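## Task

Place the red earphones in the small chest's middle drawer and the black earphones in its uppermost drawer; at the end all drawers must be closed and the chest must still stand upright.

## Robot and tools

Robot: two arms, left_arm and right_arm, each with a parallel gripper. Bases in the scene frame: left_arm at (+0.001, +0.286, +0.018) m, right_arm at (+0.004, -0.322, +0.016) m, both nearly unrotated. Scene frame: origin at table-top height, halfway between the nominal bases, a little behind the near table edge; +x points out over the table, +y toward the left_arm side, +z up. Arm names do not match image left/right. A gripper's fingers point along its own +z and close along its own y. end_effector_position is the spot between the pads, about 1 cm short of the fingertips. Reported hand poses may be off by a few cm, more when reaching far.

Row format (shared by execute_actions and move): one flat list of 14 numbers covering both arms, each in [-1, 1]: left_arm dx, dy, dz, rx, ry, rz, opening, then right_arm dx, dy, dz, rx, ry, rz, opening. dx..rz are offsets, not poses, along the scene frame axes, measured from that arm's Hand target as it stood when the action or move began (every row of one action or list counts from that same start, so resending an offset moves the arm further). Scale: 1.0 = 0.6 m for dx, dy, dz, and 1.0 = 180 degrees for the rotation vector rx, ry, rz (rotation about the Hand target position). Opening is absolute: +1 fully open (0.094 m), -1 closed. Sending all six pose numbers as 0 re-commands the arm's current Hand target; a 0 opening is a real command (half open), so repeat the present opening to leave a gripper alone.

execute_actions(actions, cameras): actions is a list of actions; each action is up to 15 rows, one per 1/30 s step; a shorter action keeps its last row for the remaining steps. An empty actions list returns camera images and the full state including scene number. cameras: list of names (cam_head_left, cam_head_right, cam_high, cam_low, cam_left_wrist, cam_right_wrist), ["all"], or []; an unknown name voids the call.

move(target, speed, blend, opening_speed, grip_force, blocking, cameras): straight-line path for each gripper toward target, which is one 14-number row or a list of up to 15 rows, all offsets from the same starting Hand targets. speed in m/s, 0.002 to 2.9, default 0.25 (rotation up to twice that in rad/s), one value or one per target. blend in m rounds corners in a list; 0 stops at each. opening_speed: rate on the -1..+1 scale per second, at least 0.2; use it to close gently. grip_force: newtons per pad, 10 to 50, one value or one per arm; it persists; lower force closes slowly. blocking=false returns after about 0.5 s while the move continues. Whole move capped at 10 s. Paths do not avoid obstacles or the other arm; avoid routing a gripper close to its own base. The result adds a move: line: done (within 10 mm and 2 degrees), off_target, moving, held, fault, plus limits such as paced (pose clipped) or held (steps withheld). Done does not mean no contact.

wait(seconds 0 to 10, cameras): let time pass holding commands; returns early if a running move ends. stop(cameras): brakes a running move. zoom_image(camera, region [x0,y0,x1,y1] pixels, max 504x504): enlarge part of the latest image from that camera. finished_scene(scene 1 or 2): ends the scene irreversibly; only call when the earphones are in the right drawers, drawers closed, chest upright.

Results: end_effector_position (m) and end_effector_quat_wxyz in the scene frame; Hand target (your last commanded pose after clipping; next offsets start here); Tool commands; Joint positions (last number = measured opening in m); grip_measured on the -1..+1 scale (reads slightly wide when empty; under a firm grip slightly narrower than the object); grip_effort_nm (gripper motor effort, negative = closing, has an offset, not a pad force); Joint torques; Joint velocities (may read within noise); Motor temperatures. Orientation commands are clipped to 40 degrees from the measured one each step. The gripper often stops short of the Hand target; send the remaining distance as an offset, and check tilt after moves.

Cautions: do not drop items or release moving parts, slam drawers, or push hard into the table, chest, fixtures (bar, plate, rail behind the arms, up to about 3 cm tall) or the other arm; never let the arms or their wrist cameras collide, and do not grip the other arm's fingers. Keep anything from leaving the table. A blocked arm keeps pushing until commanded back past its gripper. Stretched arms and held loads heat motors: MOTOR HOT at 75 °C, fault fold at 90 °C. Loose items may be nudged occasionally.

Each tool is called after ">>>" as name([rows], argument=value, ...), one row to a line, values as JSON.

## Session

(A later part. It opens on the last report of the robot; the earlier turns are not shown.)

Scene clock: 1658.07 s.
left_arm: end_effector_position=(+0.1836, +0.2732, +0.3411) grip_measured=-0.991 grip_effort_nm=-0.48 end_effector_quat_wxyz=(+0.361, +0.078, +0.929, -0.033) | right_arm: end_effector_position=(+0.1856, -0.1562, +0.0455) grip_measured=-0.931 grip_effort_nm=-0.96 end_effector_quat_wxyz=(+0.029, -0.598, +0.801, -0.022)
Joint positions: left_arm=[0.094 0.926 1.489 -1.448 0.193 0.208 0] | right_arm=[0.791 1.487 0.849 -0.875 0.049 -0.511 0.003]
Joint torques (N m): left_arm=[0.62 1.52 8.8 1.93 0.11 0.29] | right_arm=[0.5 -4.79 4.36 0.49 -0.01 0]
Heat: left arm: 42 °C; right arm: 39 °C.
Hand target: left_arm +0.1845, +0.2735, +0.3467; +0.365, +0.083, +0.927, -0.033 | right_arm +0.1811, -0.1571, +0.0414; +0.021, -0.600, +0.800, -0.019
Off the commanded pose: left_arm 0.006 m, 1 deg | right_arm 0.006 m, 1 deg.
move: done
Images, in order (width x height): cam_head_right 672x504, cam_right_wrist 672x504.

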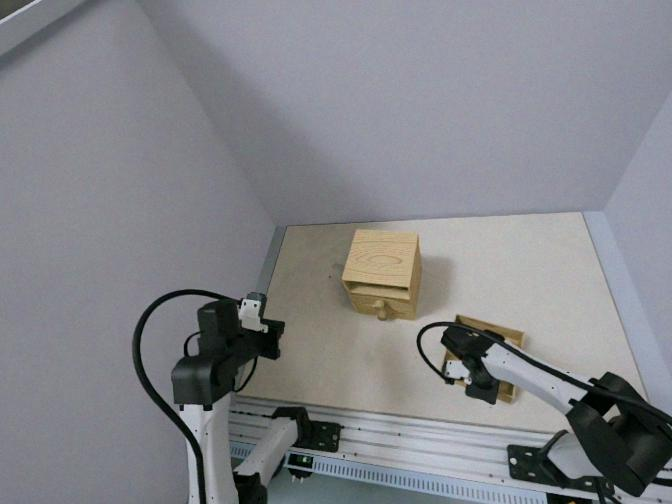

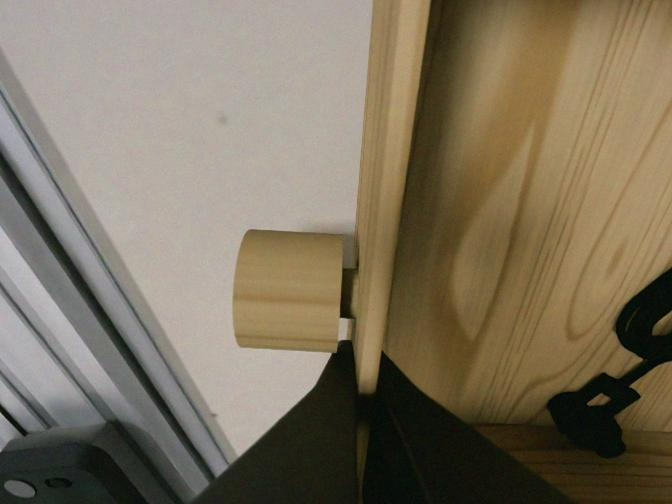

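>>> move([
  [0,0,0,0,0,0,-1,0,0,0.3,0,0,0,-1],
  [0,0,0,0,0,0,-1,-0.06,0.25,0.317,0,0,0.042,-1],
  [0,0,0,0,0,0,-1,-0.045,0.42,0.317,0,0,0.042,-1],
], speed=0.15, blend=0.02, cameras=["cam_left_wrist","cam_high","cam_head_right"])

Scene clock: 1668.17 s.
left_arm: end_effector_position=(+0.1836, +0.2732, +0.3411) grip_measured=-0.991 grip_effort_nm=-0.48 end_effector_quat_wxyz=(+0.361, +0.078, +0.929, -0.033) | right_arm: end_effector_position=(+0.1555, +0.1075, +0.2210) grip_measured=-0.933 grip_effort_nm=-1.00 end_effector_quat_wxyz=(+0.126, -0.649, +0.748, +0.058)
Joint positions: left_arm=[0.094 0.926 1.489 -1.448 0.193 0.208 0] | right_arm=[1.261 2.11 2.307 -1.484 0.028 -0.189 0.003]
Joint torques (N m): left_arm=[0.64 1.5 8.77 1.93 0.11 0.29] | right_arm=[0.39 -11.84 8.51 0.21 0.32 0.04]
Motor temperatures (°C): left_arm=[26 33 42 38 25 23 27] | right_arm=[23 40 38 27 25 22 24]
Heat: left arm: 42 °C; right arm: 40 °C.
Hand target: left_arm +0.1845, +0.2735, +0.3467; +0.365, +0.083, +0.927, -0.033 | right_arm +0.1542, +0.0948, +0.2317; +0.022, -0.651, +0.759, -0.018
Off the commanded pose: left_arm 0.006 m, 1 deg | right_arm 0.017 m, 15 deg.
joint sent to its limit (right arm) — joint 4 (wrist pitch), lower limit. The joint targets are off in orientation, not in position.
move: off_target (right_arm)
Images, in order (width x height): cam_head_right 672x504, cam_high 672x504, cam_left_wrist 672x504.

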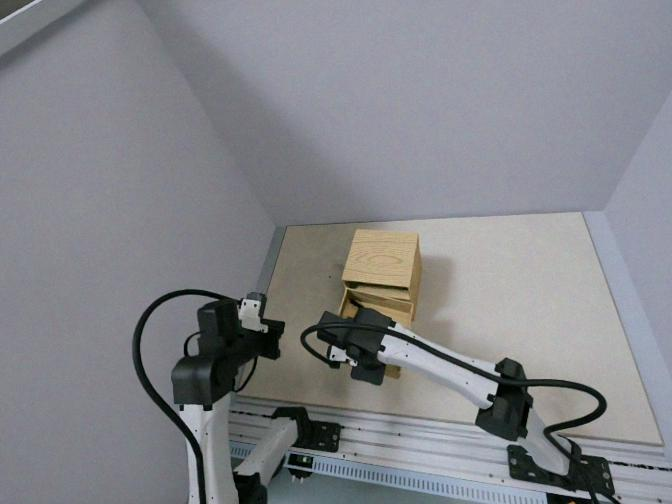

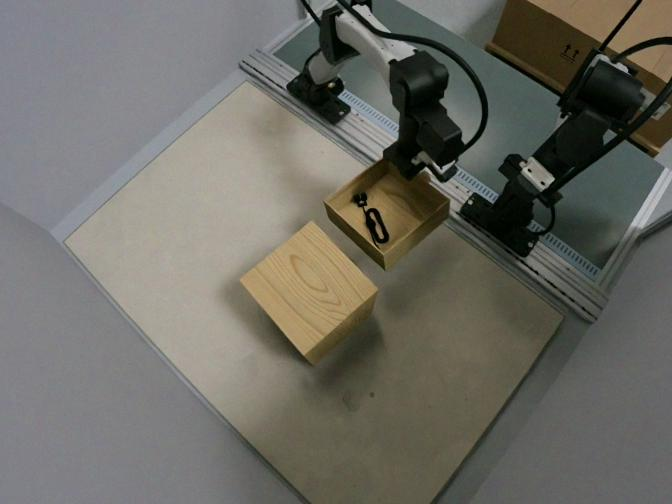

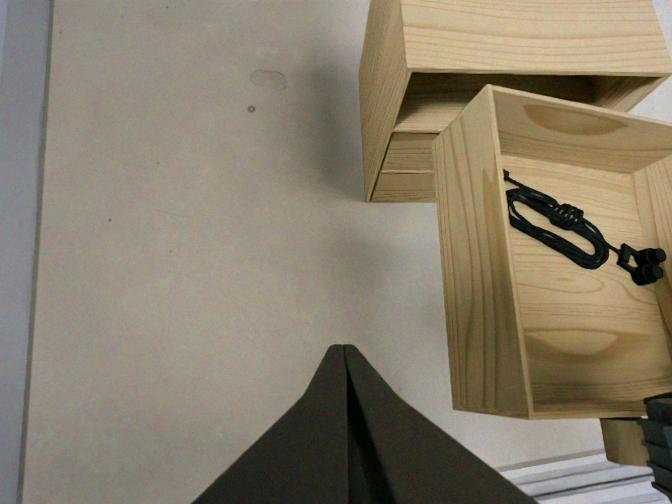

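>>> move([
  [0,0,0,0,0,0,-1,0.01,0,-0.13,0,0,0,-1],
  [0,0,0,0,0,0,-1,0.01,0,-0.189,0,0,0,-1],
  [0,0,0,0,0,0,-1,0.01,0,-0.189,0,0,0,-0.2],
], speed=[0.15,0.05,0.05], opening_speed=1, cameras=["cam_left_wrist","cam_high"])

>>> move([
  [0,0,0,0,0,0,-1,0,0,0.008,0.137,-0.023,0,-0.2],
  [0,0,0,0,0,0,-1,0,0,0.008,0.137,-0.023,0,-1],
], speed=0.1, opening_speed=1, cameras=["cam_left_wrist","cam_right_wrist"])

Scene clock: 1705.23 s.
left_arm: end_effector_position=(+0.1836, +0.2732, +0.3411) grip_measured=-0.991 grip_effort_nm=-0.48 end_effector_quat_wxyz=(+0.361, +0.078, +0.929, -0.033) | right_arm: end_effector_position=(+0.1573, +0.0977, +0.1159) grip_measured=-0.202 grip_effort_nm=0.14 end_effector_quat_wxyz=(+0.020, -0.655, +0.756, -0.015)
Joint positions: left_arm=[0.094 0.926 1.489 -1.448 0.193 0.208 0] | right_arm=[1.257 2.266 2.164 -1.442 0.047 -0.189 0.037]
Joint torques (N m): left_arm=[0.61 1.52 8.77 1.93 0.11 0.29] | right_arm=[-0.34 -12.94 5.15 0.36 0.14 0.02]
Motor temperatures (°C): left_arm=[26 32 42 38 25 23 26] | right_arm=[23 52 44 27 25 22 25]
Heat: left arm: 42 °C; right arm: 52 °C.
Hand target: left_arm +0.1845, +0.2735, +0.3467; +0.365, +0.083, +0.927, -0.033 | right_arm +0.1601, +0.0948, +0.1182; +0.022, -0.651, +0.759, -0.018
Off the commanded pose: left_arm 0.006 m, 1 deg | right_arm 0.005 m, 1 deg.
move: done
Images, in order (width x height): cam_high 672x504, cam_left_wrist 672x504.

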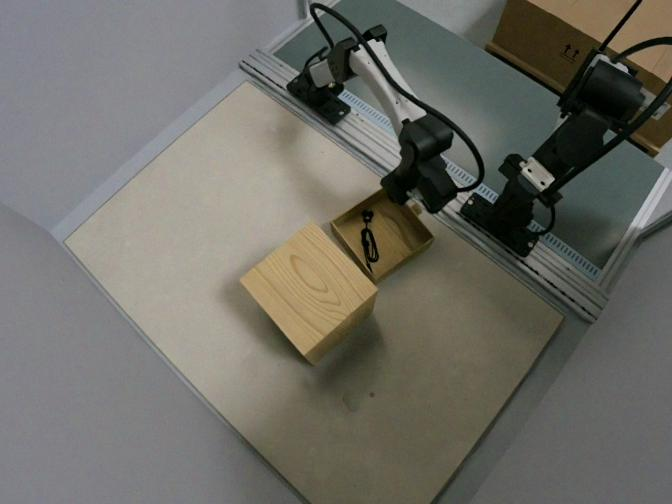

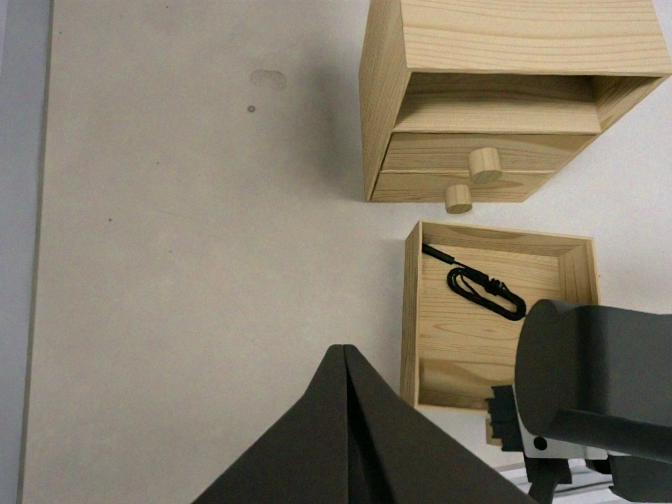

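Scene clock: 1709.13 s.
left_arm: end_effector_position=(+0.1836, +0.2732, +0.3411) grip_measured=-0.991 grip_effort_nm=-0.48 end_effector_quat_wxyz=(+0.361, +0.078, +0.929, -0.033) | right_arm: end_effector_position=(+0.1602, +0.0974, +0.1129) grip_measured=-0.985 grip_effort_nm=-0.74 end_effector_quat_wxyz=(+0.179, -0.630, +0.747, +0.113)
Joint positions: left_arm=[0.094 0.926 1.489 -1.448 0.193 0.208 0] | right_arm=[1.224 1.853 1.448 -0.732 -0.021 -0.191 0.001]
Joint torques (N m): left_arm=[0.62 1.52 8.76 1.93 0.11 0.28] | right_arm=[-0.42 -12.36 5.11 1.35 -0.08 -0.11]
Heat: left arm: 42 °C; right arm: 54 °C.
Hand target: left_arm +0.1845, +0.2735, +0.3467; +0.365, +0.083, +0.927, -0.033 | right_arm +0.1600, +0.0948, +0.1231; +0.187, -0.630, +0.743, +0.122
Off the commanded pose: left_arm 0.006 m, 1 deg | right_arm 0.010 m, 1 deg.
move: done
Images, in order (width x height): cam_left_wrist 672x504, cam_right_wrist 672x504.

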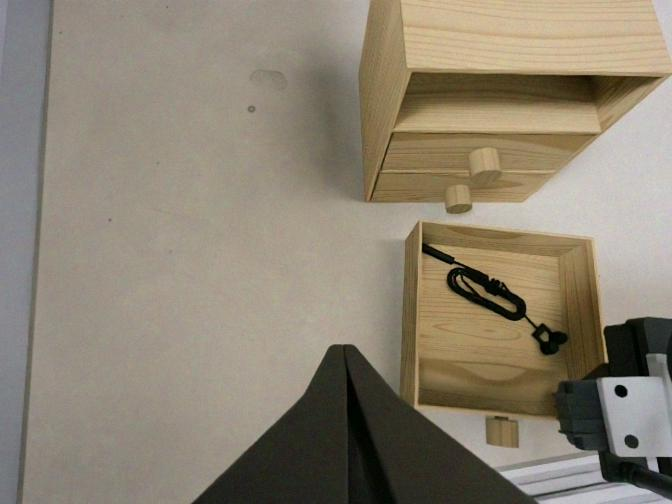

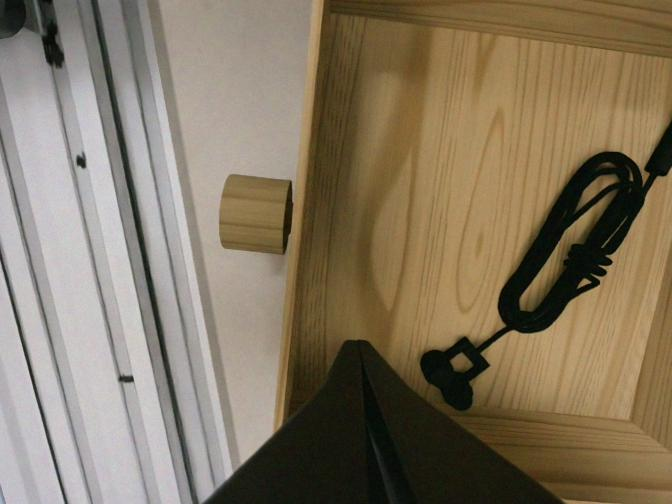

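>>> move([
  [0,0,0,0,0,0,-1,-0.03,0,0,0,0,0,0],
  [0,0,0,0,0,0,-1,-0.03,0,-0.067,0,0,-0.02,0],
], speed=0.1, cameras=["cam_left_wrist","cam_right_wrist"])

Scene clock: 1728.63 s.
left_arm: end_effector_position=(+0.1836, +0.2732, +0.3411) grip_measured=-0.991 grip_effort_nm=-0.48 end_effector_quat_wxyz=(+0.361, +0.078, +0.929, -0.033) | right_arm: end_effector_position=(+0.1448, +0.0967, +0.0878) grip_measured=-0.002 grip_effort_nm=0.14 end_effector_quat_wxyz=(+0.195, -0.608, +0.761, +0.119)
Joint positions: left_arm=[0.094 0.926 1.489 -1.448 0.193 0.208 0] | right_arm=[1.27 1.828 1.298 -0.573 0.015 -0.099 0.047]
Joint torques (N m): left_arm=[0.62 1.51 8.79 1.92 0.11 0.28] | right_arm=[0.62 -9.16 5.08 1.42 0.11 0.1]
Motor temperatures (°C): left_arm=[26 31 42 39 25 23 26] | right_arm=[23 59 42 28 25 22 25]
Heat: left arm: 42 °C; right arm: 59 °C.
Hand target: left_arm +0.1845, +0.2735, +0.3467; +0.365, +0.083, +0.927, -0.033 | right_arm +0.1420, +0.0949, +0.0829; +0.191, -0.607, +0.763, +0.116
Off the commanded pose: left_arm 0.006 m, 1 deg | right_arm 0.006 m, 1 deg.
move: done
Images, in order (width x height): cam_left_wrist 672x504, cam_right_wrist 672x504.

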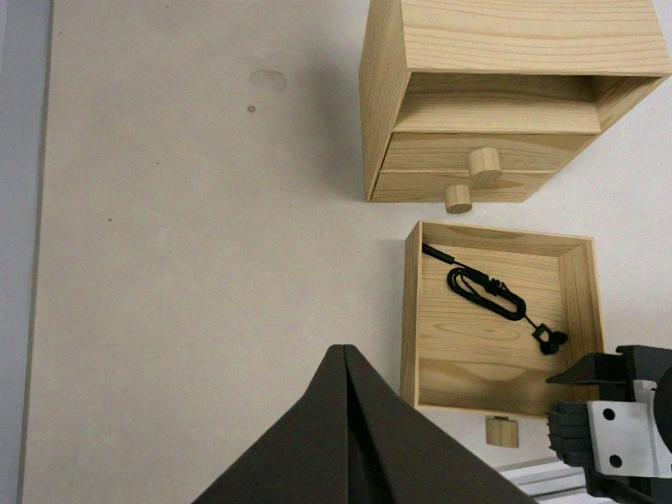

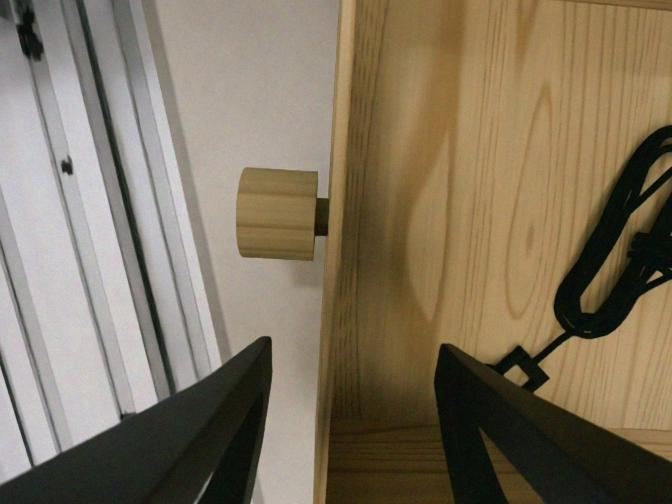

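>>> move([
  [0,0,0,0,0,0,-1,-0.012,0.02,-0.02,0,0,0,0],
  [0,0,0,0,0,0,-1,-0.012,0.02,-0.06,0,0,0,0],
], speed=0.07, cameras=["cam_left_wrist","cam_right_wrist"])

Scene clock: 1738.10 s.
left_arm: end_effector_position=(+0.1836, +0.2732, +0.3411) grip_measured=-0.991 grip_effort_nm=-0.48 end_effector_quat_wxyz=(+0.361, +0.078, +0.929, -0.033) | right_arm: end_effector_position=(+0.1373, +0.1086, +0.0524) grip_measured=-0.002 grip_effort_nm=0.14 end_effector_quat_wxyz=(+0.195, -0.608, +0.760, +0.119)
Joint positions: left_arm=[0.094 0.926 1.489 -1.448 0.193 0.208 0] | right_arm=[1.299 1.908 1.254 -0.449 0.028 -0.074 0.047]
Joint torques (N m): left_arm=[0.62 1.51 8.79 1.92 0.11 0.28] | right_arm=[0.58 -9.26 5.04 1.44 0.12 0.09]
Motor temperatures (°C): left_arm=[26 31 42 39 25 23 26] | right_arm=[23 57 41 29 25 22 24]
Heat: left arm: 42 °C; right arm: 57 °C.
Hand target: left_arm +0.1845, +0.2735, +0.3467; +0.365, +0.083, +0.927, -0.033 | right_arm +0.1348, +0.1068, +0.0469; +0.191, -0.607, +0.763, +0.116
Off the commanded pose: left_arm 0.006 m, 1 deg | right_arm 0.006 m, 1 deg.
move: done
Images, in order (width x height): cam_left_wrist 672x504, cam_right_wrist 672x504.

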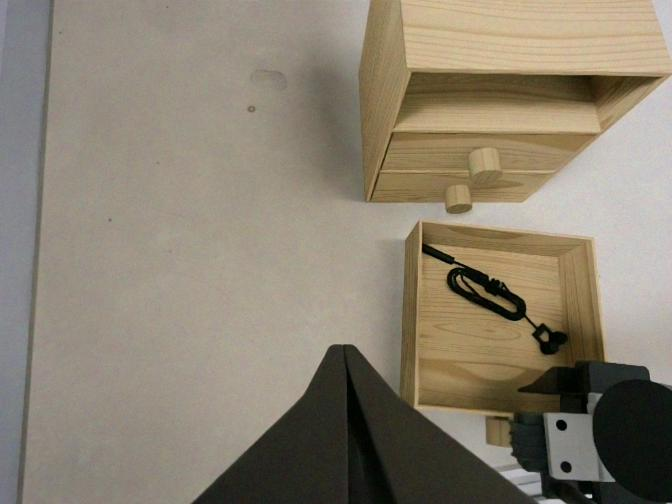

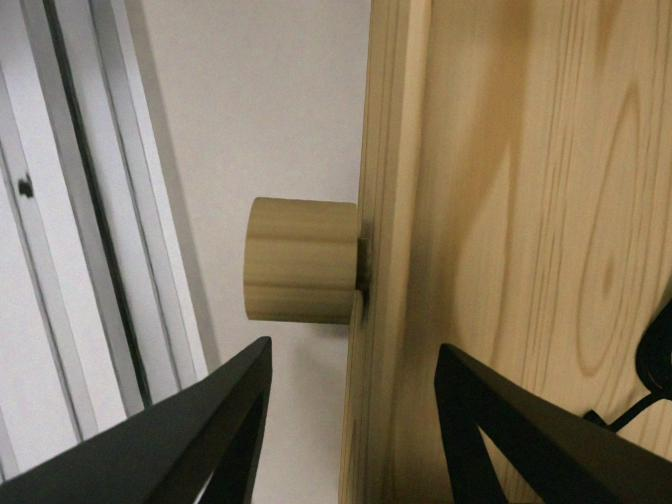

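>>> move([
  [0,0,0,0,0,0,-1,0,0,0,0,0,0,-1],
  [0,0,0,0,0,0,-1,-0.035,0,0.03,0,0,0,-1],
  [0,0,0,0,0,0,-1,-0.035,0,0.28,0,0,0.028,-1],
], speed=[0.05,0.08,0.12], opening_speed=0.8, cameras=["cam_left_wrist","cam_right_wrist","cam_high","cam_head_right","cam_low"])

Scene clock: 1757.33 s.
left_arm: end_effector_position=(+0.1836, +0.2732, +0.3411) grip_measured=-0.991 grip_effort_nm=-0.49 end_effector_quat_wxyz=(+0.361, +0.078, +0.929, -0.033) | right_arm: end_effector_position=(+0.1066, +0.1030, +0.1907) grip_measured=-0.932 grip_effort_nm=-0.99 end_effector_quat_wxyz=(+0.156, -0.642, +0.742, +0.114)
Joint positions: left_arm=[0.094 0.926 1.489 -1.448 0.193 0.208 0] | right_arm=[1.352 1.843 1.758 -1.091 -0.003 -0.092 0.003]
Joint torques (N m): left_arm=[0.62 1.52 8.79 1.93 0.1 0.28] | right_arm=[-0.54 -11.55 9.18 1.22 0.2 -0.19]
Motor temperatures (°C): left_arm=[26 31 42 39 25 23 26] | right_arm=[23 55 40 29 25 22 24]
Heat: left arm: 42 °C; right arm: 55 °C.
Hand target: left_arm +0.1845, +0.2735, +0.3467; +0.365, +0.083, +0.927, -0.033 | right_arm +0.1139, +0.1068, +0.2148; +0.186, -0.640, +0.735, +0.124
Off the commanded pose: left_arm 0.006 m, 1 deg | right_arm 0.025 m, 4 deg.
move: off_target (right_arm)
Images, in order (width x height): cam_head_right 672x504, cam_high 672x504, cam_low 672x504, cam_left_wrist 672x504, cam_right_wrist 672x504.

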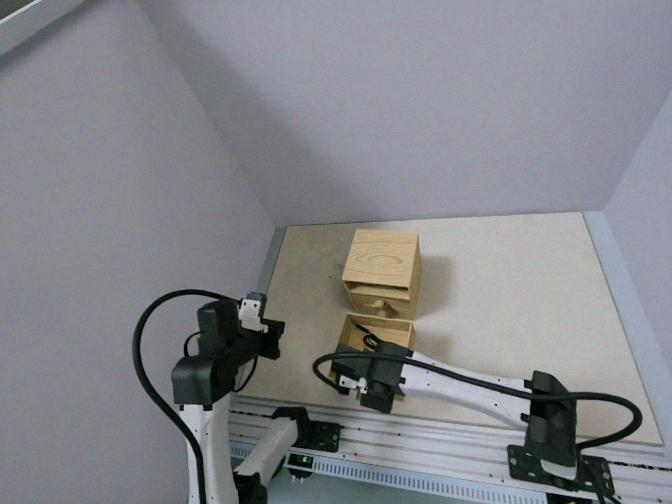

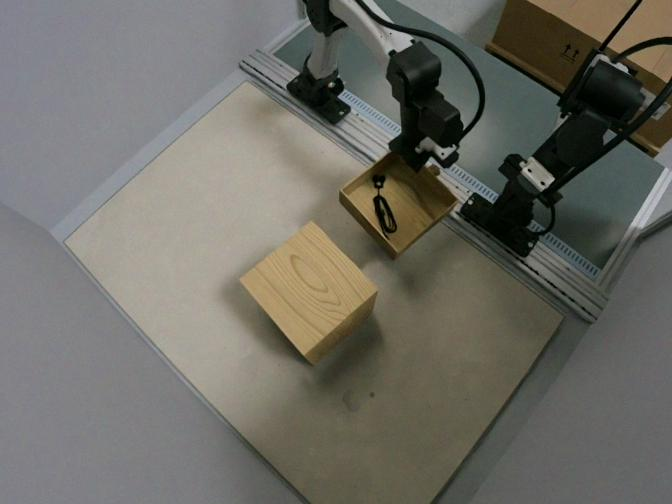

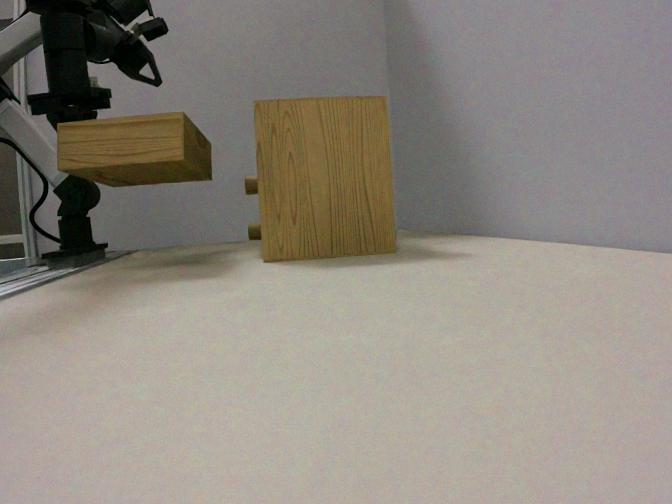

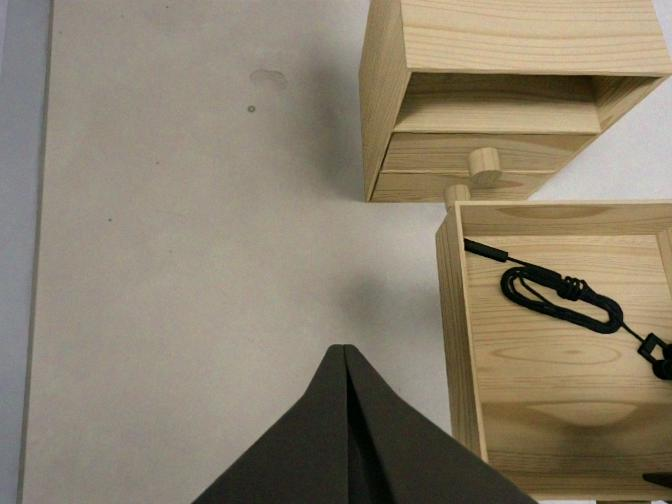

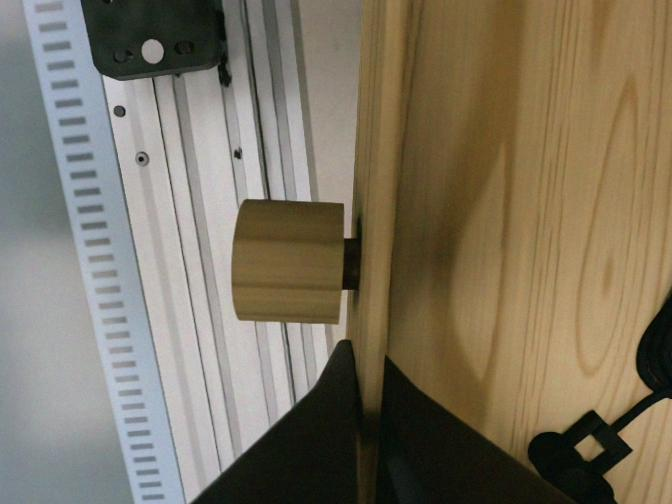

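>>> move([
  [0,0,0,0,0,0,-1,0.02,0.035,0.027,0,0,0,-1],
  [0,0,0,0,0,0,-1,0.085,0.026,0.027,0,0,0,-1],
], speed=0.08, cameras=["cam_left_wrist","cam_high","cam_low"])

Scene clock: 1791.67 s.
left_arm: end_effector_position=(+0.1836, +0.2732, +0.3411) grip_measured=-0.991 grip_effort_nm=-0.49 end_effector_quat_wxyz=(+0.361, +0.078, +0.929, -0.033) | right_arm: end_effector_position=(+0.1605, +0.1169, +0.2145) grip_measured=-0.932 grip_effort_nm=-0.99 end_effector_quat_wxyz=(+0.162, -0.637, +0.744, +0.119)
Joint positions: left_arm=[0.094 0.926 1.489 -1.448 0.193 0.208 0] | right_arm=[1.228 1.976 2.032 -1.217 -0.05 -0.196 0.003]
Joint torques (N m): left_arm=[0.62 1.51 8.76 1.93 0.11 0.29] | right_arm=[0.03 -10.89 9.35 1.29 0.12 -0.19]
Motor temperatures (°C): left_arm=[26 30 43 39 25 23 26] | right_arm=[23 63 45 29 25 22 25]
Heat: left arm: 43 °C; right arm: 63 °C.
Hand target: left_arm +0.1845, +0.2735, +0.3467; +0.365, +0.083, +0.927, -0.033 | right_arm +0.1650, +0.1224, +0.2309; +0.186, -0.640, +0.736, +0.124
Off the commanded pose: left_arm 0.006 m, 1 deg | right_arm 0.018 m, 3 deg.
move: off_target (right_arm)
Images, in order (width x height): cam_high 672x504, cam_low 672x504, cam_left_wrist 672x504.

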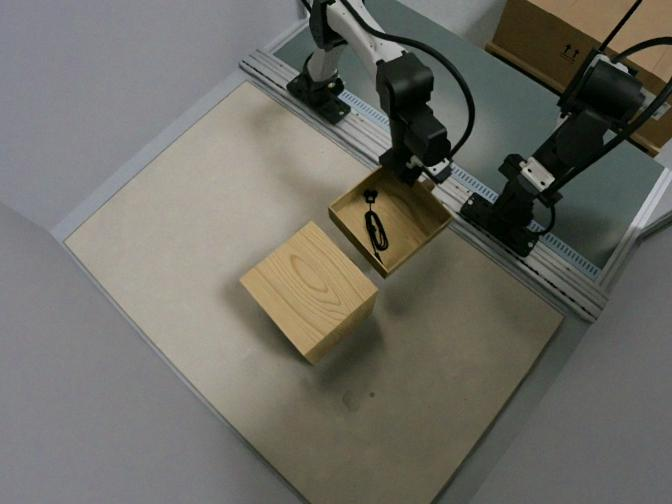

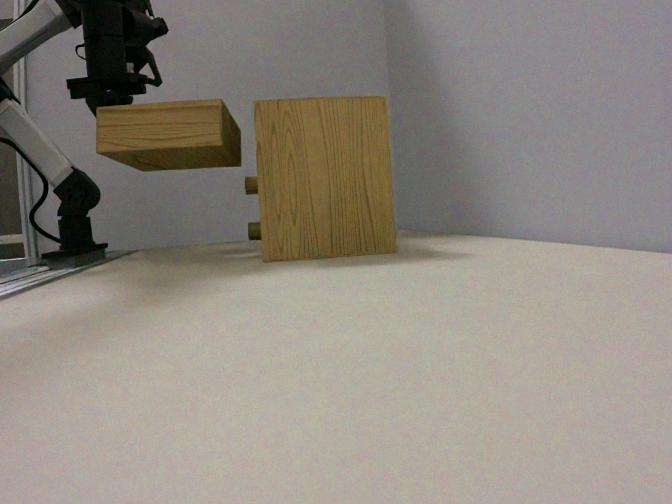

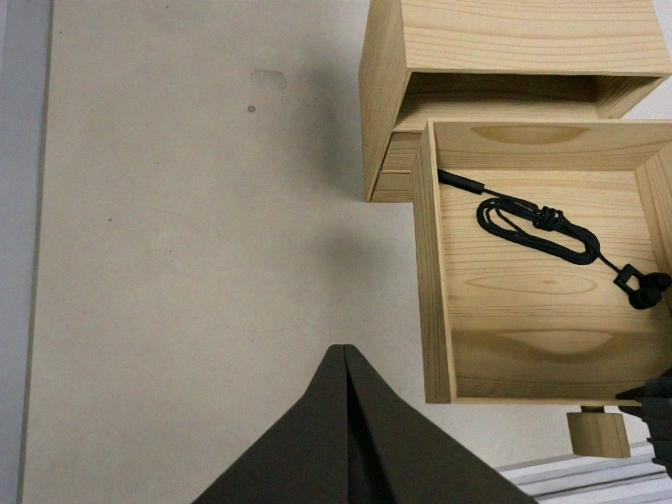

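>>> move(target=[0,0,0,0,0,0,-1,0.035,0.007,-0.0167,0,0,0,-1], speed=0.05, cameras=["cam_left_wrist","cam_high","cam_low"])

>>> zoom_image(camera="cam_low", region=[80, 60, 416, 312])

>>> zoom_image(camera="cam_high", region=[220, 140, 472, 329])

Scene clock: 1812.13 s.
left_arm: end_effector_position=(+0.1836, +0.2732, +0.3411) grip_measured=-0.991 grip_effort_nm=-0.49 end_effector_quat_wxyz=(+0.361, +0.078, +0.929, -0.033) | right_arm: end_effector_position=(+0.1790, +0.1169, +0.2021) grip_measured=-0.932 grip_effort_nm=-0.99 end_effector_quat_wxyz=(+0.153, -0.638, +0.746, +0.115)
Joint positions: left_arm=[0.094 0.926 1.489 -1.448 0.193 0.208 0] | right_arm=[1.185 2.02 2.052 -1.218 -0.067 -0.236 0.003]
Joint torques (N m): left_arm=[0.59 1.52 8.76 1.93 0.11 0.28] | right_arm=[-0.09 -11.38 9.29 1.44 0.09 -0.2]
Motor temperatures (°C): left_arm=[26 30 43 39 24 23 26] | right_arm=[23 62 49 29 25 22 25]
Heat: left arm: 43 °C; right arm: 62 °C.
Hand target: left_arm +0.1845, +0.2735, +0.3467; +0.365, +0.083, +0.927, -0.033 | right_arm +0.1860, +0.1266, +0.2210; +0.186, -0.640, +0.736, +0.124
Off the commanded pose: left_arm 0.006 m, 1 deg | right_arm 0.022 m, 4 deg.
move: off_target (right_arm)
Images, in order (width x height): cam_high 672x504, cam_low 672x504, cam_left_wrist 672x504.

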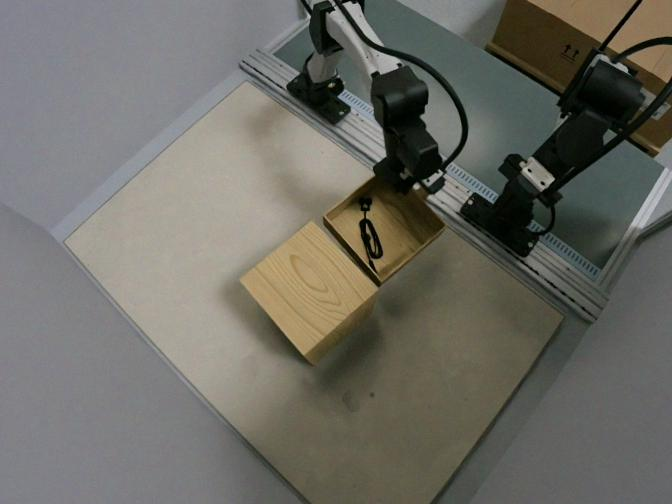

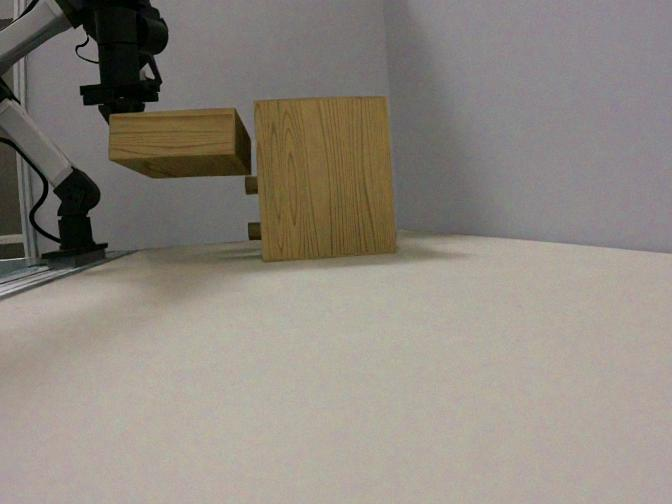

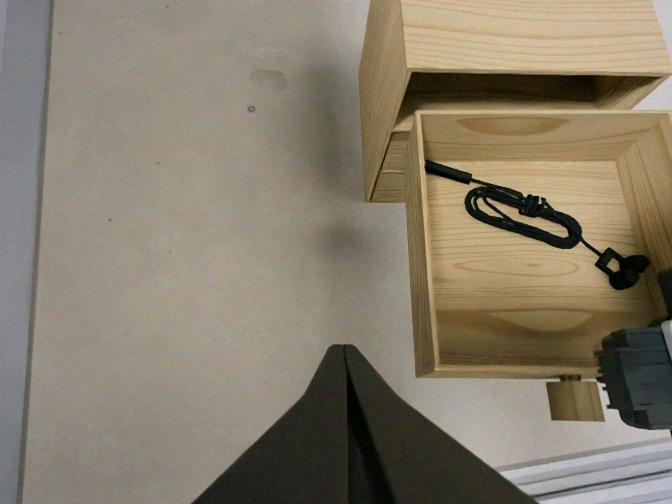

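Scaled by 1.500 from the camera's 672x504 image, which has a finer 960x720 frame.

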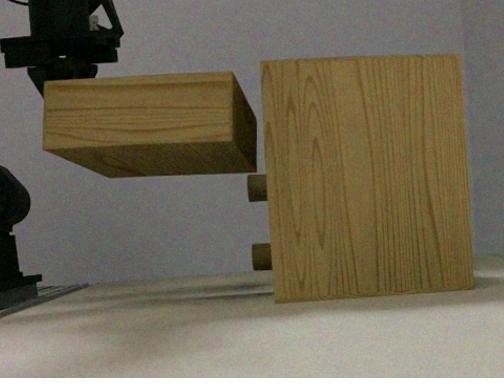

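Scaled by 2.000 from the camera's 672x504 image, which has a finer 960x720 frame.

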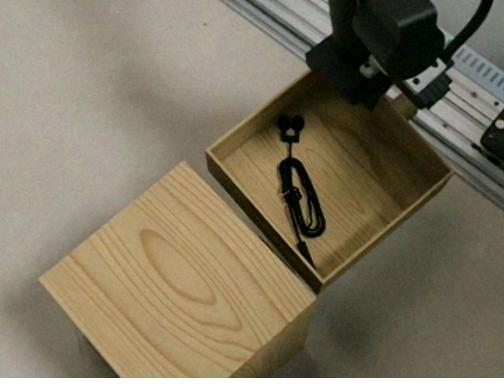

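>>> move([
  [0,0,0,0,0,0,-1,0.0,0.003,0.006,0,0,0,-1],
  [0,0,0,0,0,0,-1,0.065,-0.008,0.006,0,0,0,-1],
], speed=0.04, cameras=["cam_left_wrist","cam_high","cam_low"])

>>> zoom_image(camera="cam_left_wrist", region=[360, 40, 672, 274])

>>> zoom_image(camera="cam_low", region=[80, 60, 416, 312])

>>> zoom_image(camera="cam_high", region=[220, 140, 472, 329])

Scene clock: 1846.90 s.
left_arm: end_effector_position=(+0.1835, +0.2732, +0.3410) grip_measured=-0.991 grip_effort_nm=-0.48 end_effector_quat_wxyz=(+0.361, +0.078, +0.929, -0.033) | right_arm: end_effector_position=(+0.2086, +0.1146, +0.2093) grip_measured=-0.932 grip_effort_nm=-0.99 end_effector_quat_wxyz=(+0.148, -0.642, +0.742, +0.127)
Joint positions: left_arm=[0.094 0.926 1.489 -1.448 0.193 0.208 0] | right_arm=[1.106 2.087 2.183 -1.288 -0.125 -0.316 0.003]
Joint torques (N m): left_arm=[0.61 1.51 8.77 1.93 0.11 0.29] | right_arm=[-0.95 -11.18 9.17 1.5 0.23 -0.2]
Motor temperatures (°C): left_arm=[26 30 43 40 24 23 26] | right_arm=[23 59 47 30 25 22 26]
Heat: left arm: 43 °C; right arm: 59 °C.
Hand target: left_arm +0.1844, +0.2735, +0.3467; +0.365, +0.083, +0.927, -0.033 | right_arm +0.2249, +0.1218, +0.2246; +0.186, -0.640, +0.736, +0.124
Off the commanded pose: left_arm 0.006 m, 1 deg | right_arm 0.024 m, 4 deg.
move: off_target (right_arm)
Images, in order (width x height): cam_high 672x504, cam_low 672x504, cam_left_wrist 672x504.

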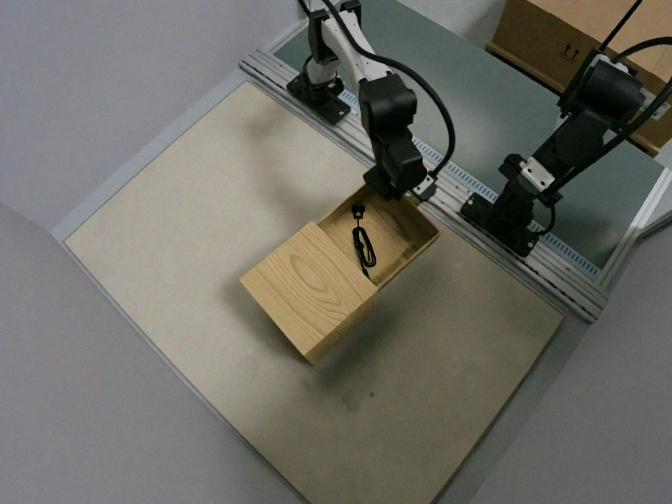

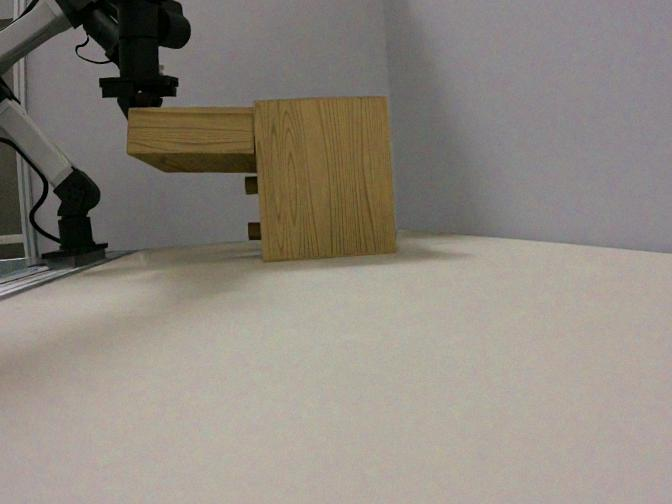

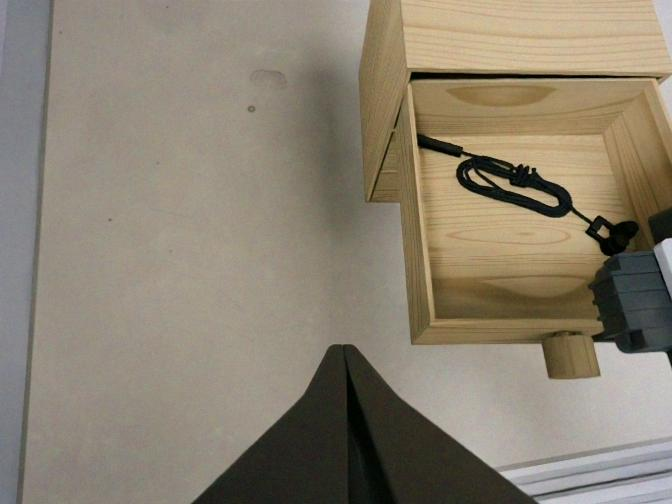

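Scaled by 1.615 from the camera's 672x504 image, which has a finer 960x720 frame.

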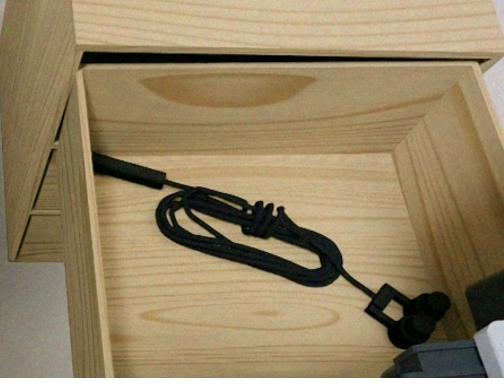

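Scaled by 1.500 from the camera's 672x504 image, which has a finer 960x720 frame.

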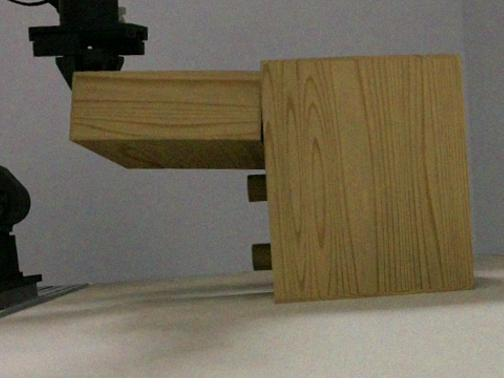

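Scaled by 2.000 from the camera's 672x504 image, which has a finer 960x720 frame.

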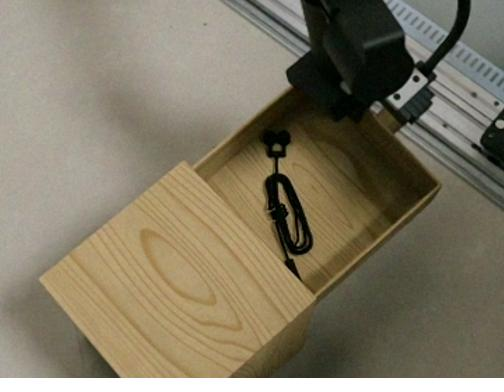

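>>> move([
  [0,0,0,0,0,0,-1,-0.04,-0.004,0.0025,0,0,0,-1],
  [0,0,0,0,0,0,-1,-0.04,-0.011,0.0025,0,0,0,-1],
  [0,0,0,0,0,0,-1,-0.015,-0.0135,0.0025,0,0,0,-1],
], speed=0.04, cameras=["cam_left_wrist","cam_high","cam_low"])

>>> zoom_image(camera="cam_left_wrist", region=[360, 40, 672, 274])

>>> zoom_image(camera="cam_high", region=[220, 140, 472, 329])

>>> zoom_image(camera="cam_low", region=[180, 80, 306, 174])

Scene clock: 1864.97 s.
left_arm: end_effector_position=(+0.1835, +0.2732, +0.3410) grip_measured=-0.991 grip_effort_nm=-0.48 end_effector_quat_wxyz=(+0.361, +0.078, +0.929, -0.033) | right_arm: end_effector_position=(+0.2061, +0.1100, +0.1969) grip_measured=-0.932 grip_effort_nm=-1.00 end_effector_quat_wxyz=(+0.142, -0.642, +0.744, +0.117)
Joint positions: left_arm=[0.094 0.926 1.489 -1.448 0.193 0.208 0] | right_arm=[1.111 2.065 2.105 -1.25 -0.109 -0.31 0.003]
Joint torques (N m): left_arm=[0.64 1.54 8.77 1.93 0.11 0.29] | right_arm=[-0.62 -14.02 8.69 1.35 0.13 -0.17]
Motor temperatures (°C): left_arm=[26 30 43 40 24 23 26] | right_arm=[24 60 50 30 25 22 26]
Heat: left arm: 43 °C; right arm: 60 °C.
Hand target: left_arm +0.1844, +0.2735, +0.3467; +0.365, +0.083, +0.927, -0.033 | right_arm +0.2159, +0.1138, +0.2261; +0.186, -0.640, +0.736, +0.124
Off the commanded pose: left_arm 0.006 m, 1 deg | right_arm 0.031 m, 5 deg.
move: off_target (right_arm)
Images, in order (width x height): cam_high 672x504, cam_low 672x504, cam_left_wrist 672x504.

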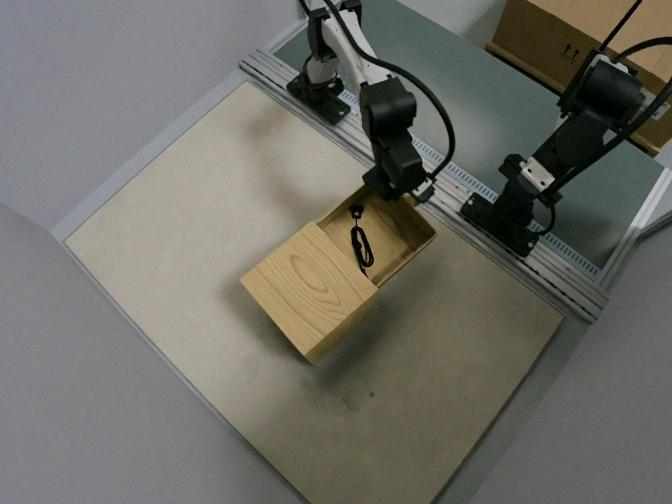

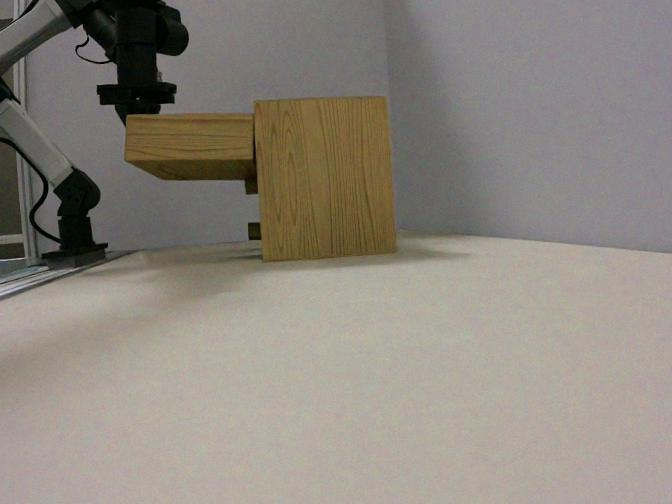

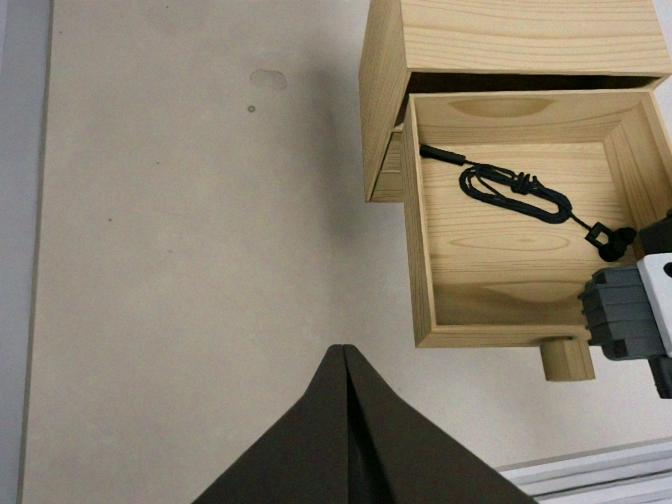

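Scaled by 1.615 from the camera's 672x504 image, which has a finer 960x720 frame.

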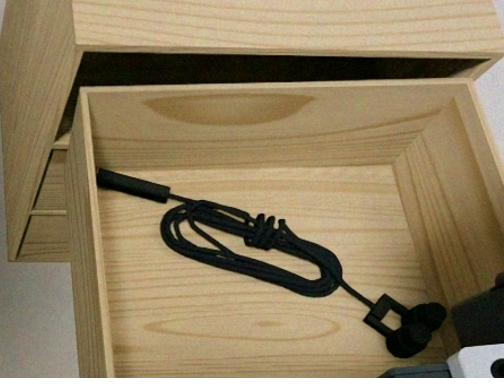

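Scaled by 2.000 from the camera's 672x504 image, which has a finer 960x720 frame.

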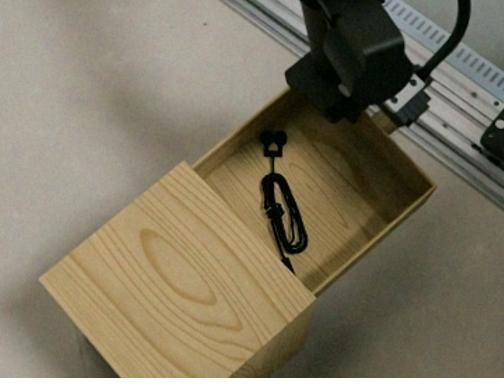

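Scaled by 4.000 from the camera's 672x504 image, which has a finer 960x720 frame.

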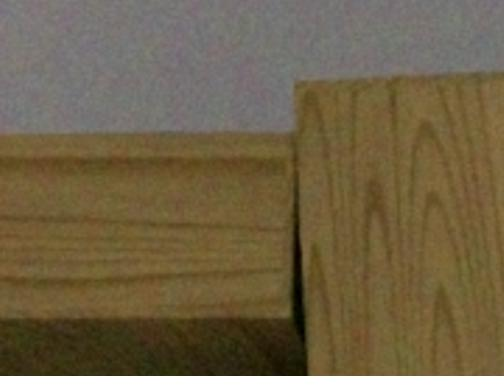

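>>> move([
  [0,0,0,0,0,0,-1,-0.03,0.002,0.017,0,0,0,-1],
], speed=0.05)

Scene clock: 1874.40 s.
left_arm: end_effector_position=(+0.1835, +0.2732, +0.3410) grip_measured=-0.991 grip_effort_nm=-0.48 end_effector_quat_wxyz=(+0.361, +0.078, +0.929, -0.033) | right_arm: end_effector_position=(+0.1946, +0.1134, +0.1962) grip_measured=-0.932 grip_effort_nm=-0.99 end_effector_quat_wxyz=(+0.137, -0.645, +0.743, +0.116)
Joint positions: left_arm=[0.094 0.926 1.489 -1.448 0.193 0.208 0] | right_arm=[1.139 2.065 2.105 -1.257 -0.101 -0.291 0.003]
Joint torques (N m): left_arm=[0.62 1.51 8.77 1.93 0.11 0.29] | right_arm=[0.38 -15.72 9.32 1.14 0.21 0]
Motor temperatures (°C): left_arm=[26 29 43 40 24 23 26] | right_arm=[24 62 51 31 25 22 26]
Heat: left arm: 43 °C; right arm: 62 °C.
Hand target: left_arm +0.1844, +0.2735, +0.3467; +0.365, +0.083, +0.927, -0.033 | right_arm +0.1980, +0.1149, +0.2363; +0.186, -0.640, +0.736, +0.124
Off the commanded pose: left_arm 0.006 m, 1 deg | right_arm 0.040 m, 6 deg.
move: off_target (right_arm)

>>> move([
  [0,0,0,0,0,0,-1,0.0,0,0.025,0,0,0,-1],
], speed=0.05, cameras=["cam_left_wrist","cam_low"])

Scene clock: 1880.80 s.
left_arm: end_effector_position=(+0.1835, +0.2732, +0.3410) grip_measured=-0.991 grip_effort_nm=-0.48 end_effector_quat_wxyz=(+0.361, +0.078, +0.929, -0.033) | right_arm: end_effector_position=(+0.1942, +0.1118, +0.2316) grip_measured=-0.932 grip_effort_nm=-1.00 end_effector_quat_wxyz=(+0.156, -0.642, +0.740, +0.123)
Joint positions: left_arm=[0.094 0.926 1.489 -1.448 0.193 0.208 0] | right_arm=[1.139 2.065 2.239 -1.349 -0.099 -0.289 0.003]
Joint torques (N m): left_arm=[0.59 1.51 8.79 1.93 0.11 0.29] | right_arm=[0.39 -12.22 8.9 1.26 0.2 -0.01]
Motor temperatures (°C): left_arm=[26 29 43 40 24 23 26] | right_arm=[24 63 51 30 25 22 26]
Heat: left arm: 43 °C; right arm: 63 °C.
Hand target: left_arm +0.1844, +0.2735, +0.3467; +0.365, +0.083, +0.927, -0.033 | right_arm +0.1980, +0.1149, +0.2513; +0.186, -0.640, +0.736, +0.124
Off the commanded pose: left_arm 0.006 m, 1 deg | right_arm 0.020 m, 3 deg.
move: off_target (right_arm)
Images, in order (width x height): cam_low 672x504, cam_left_wrist 672x504.

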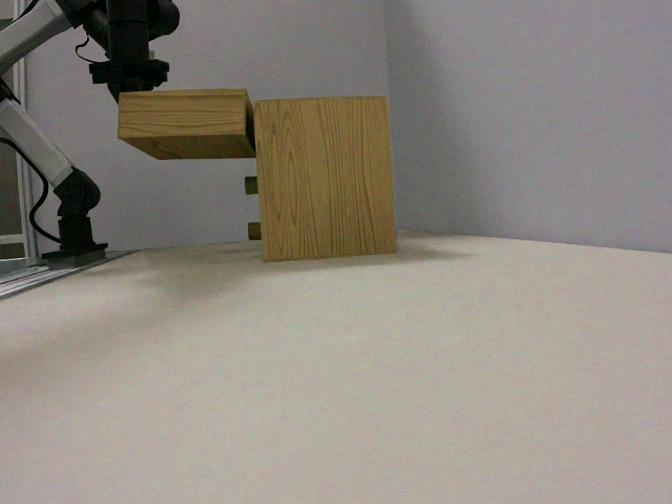

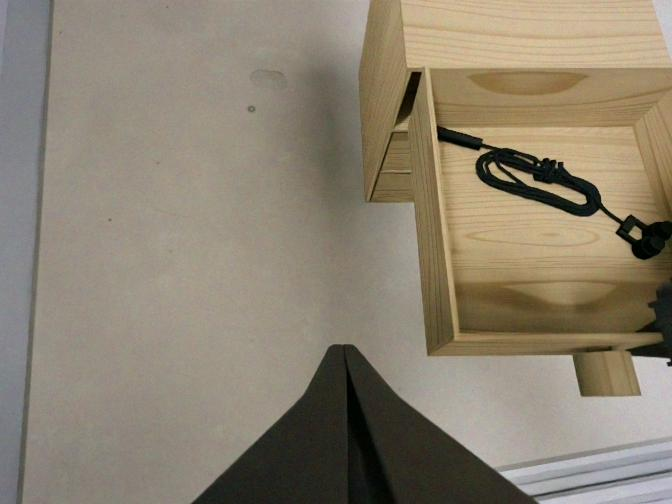

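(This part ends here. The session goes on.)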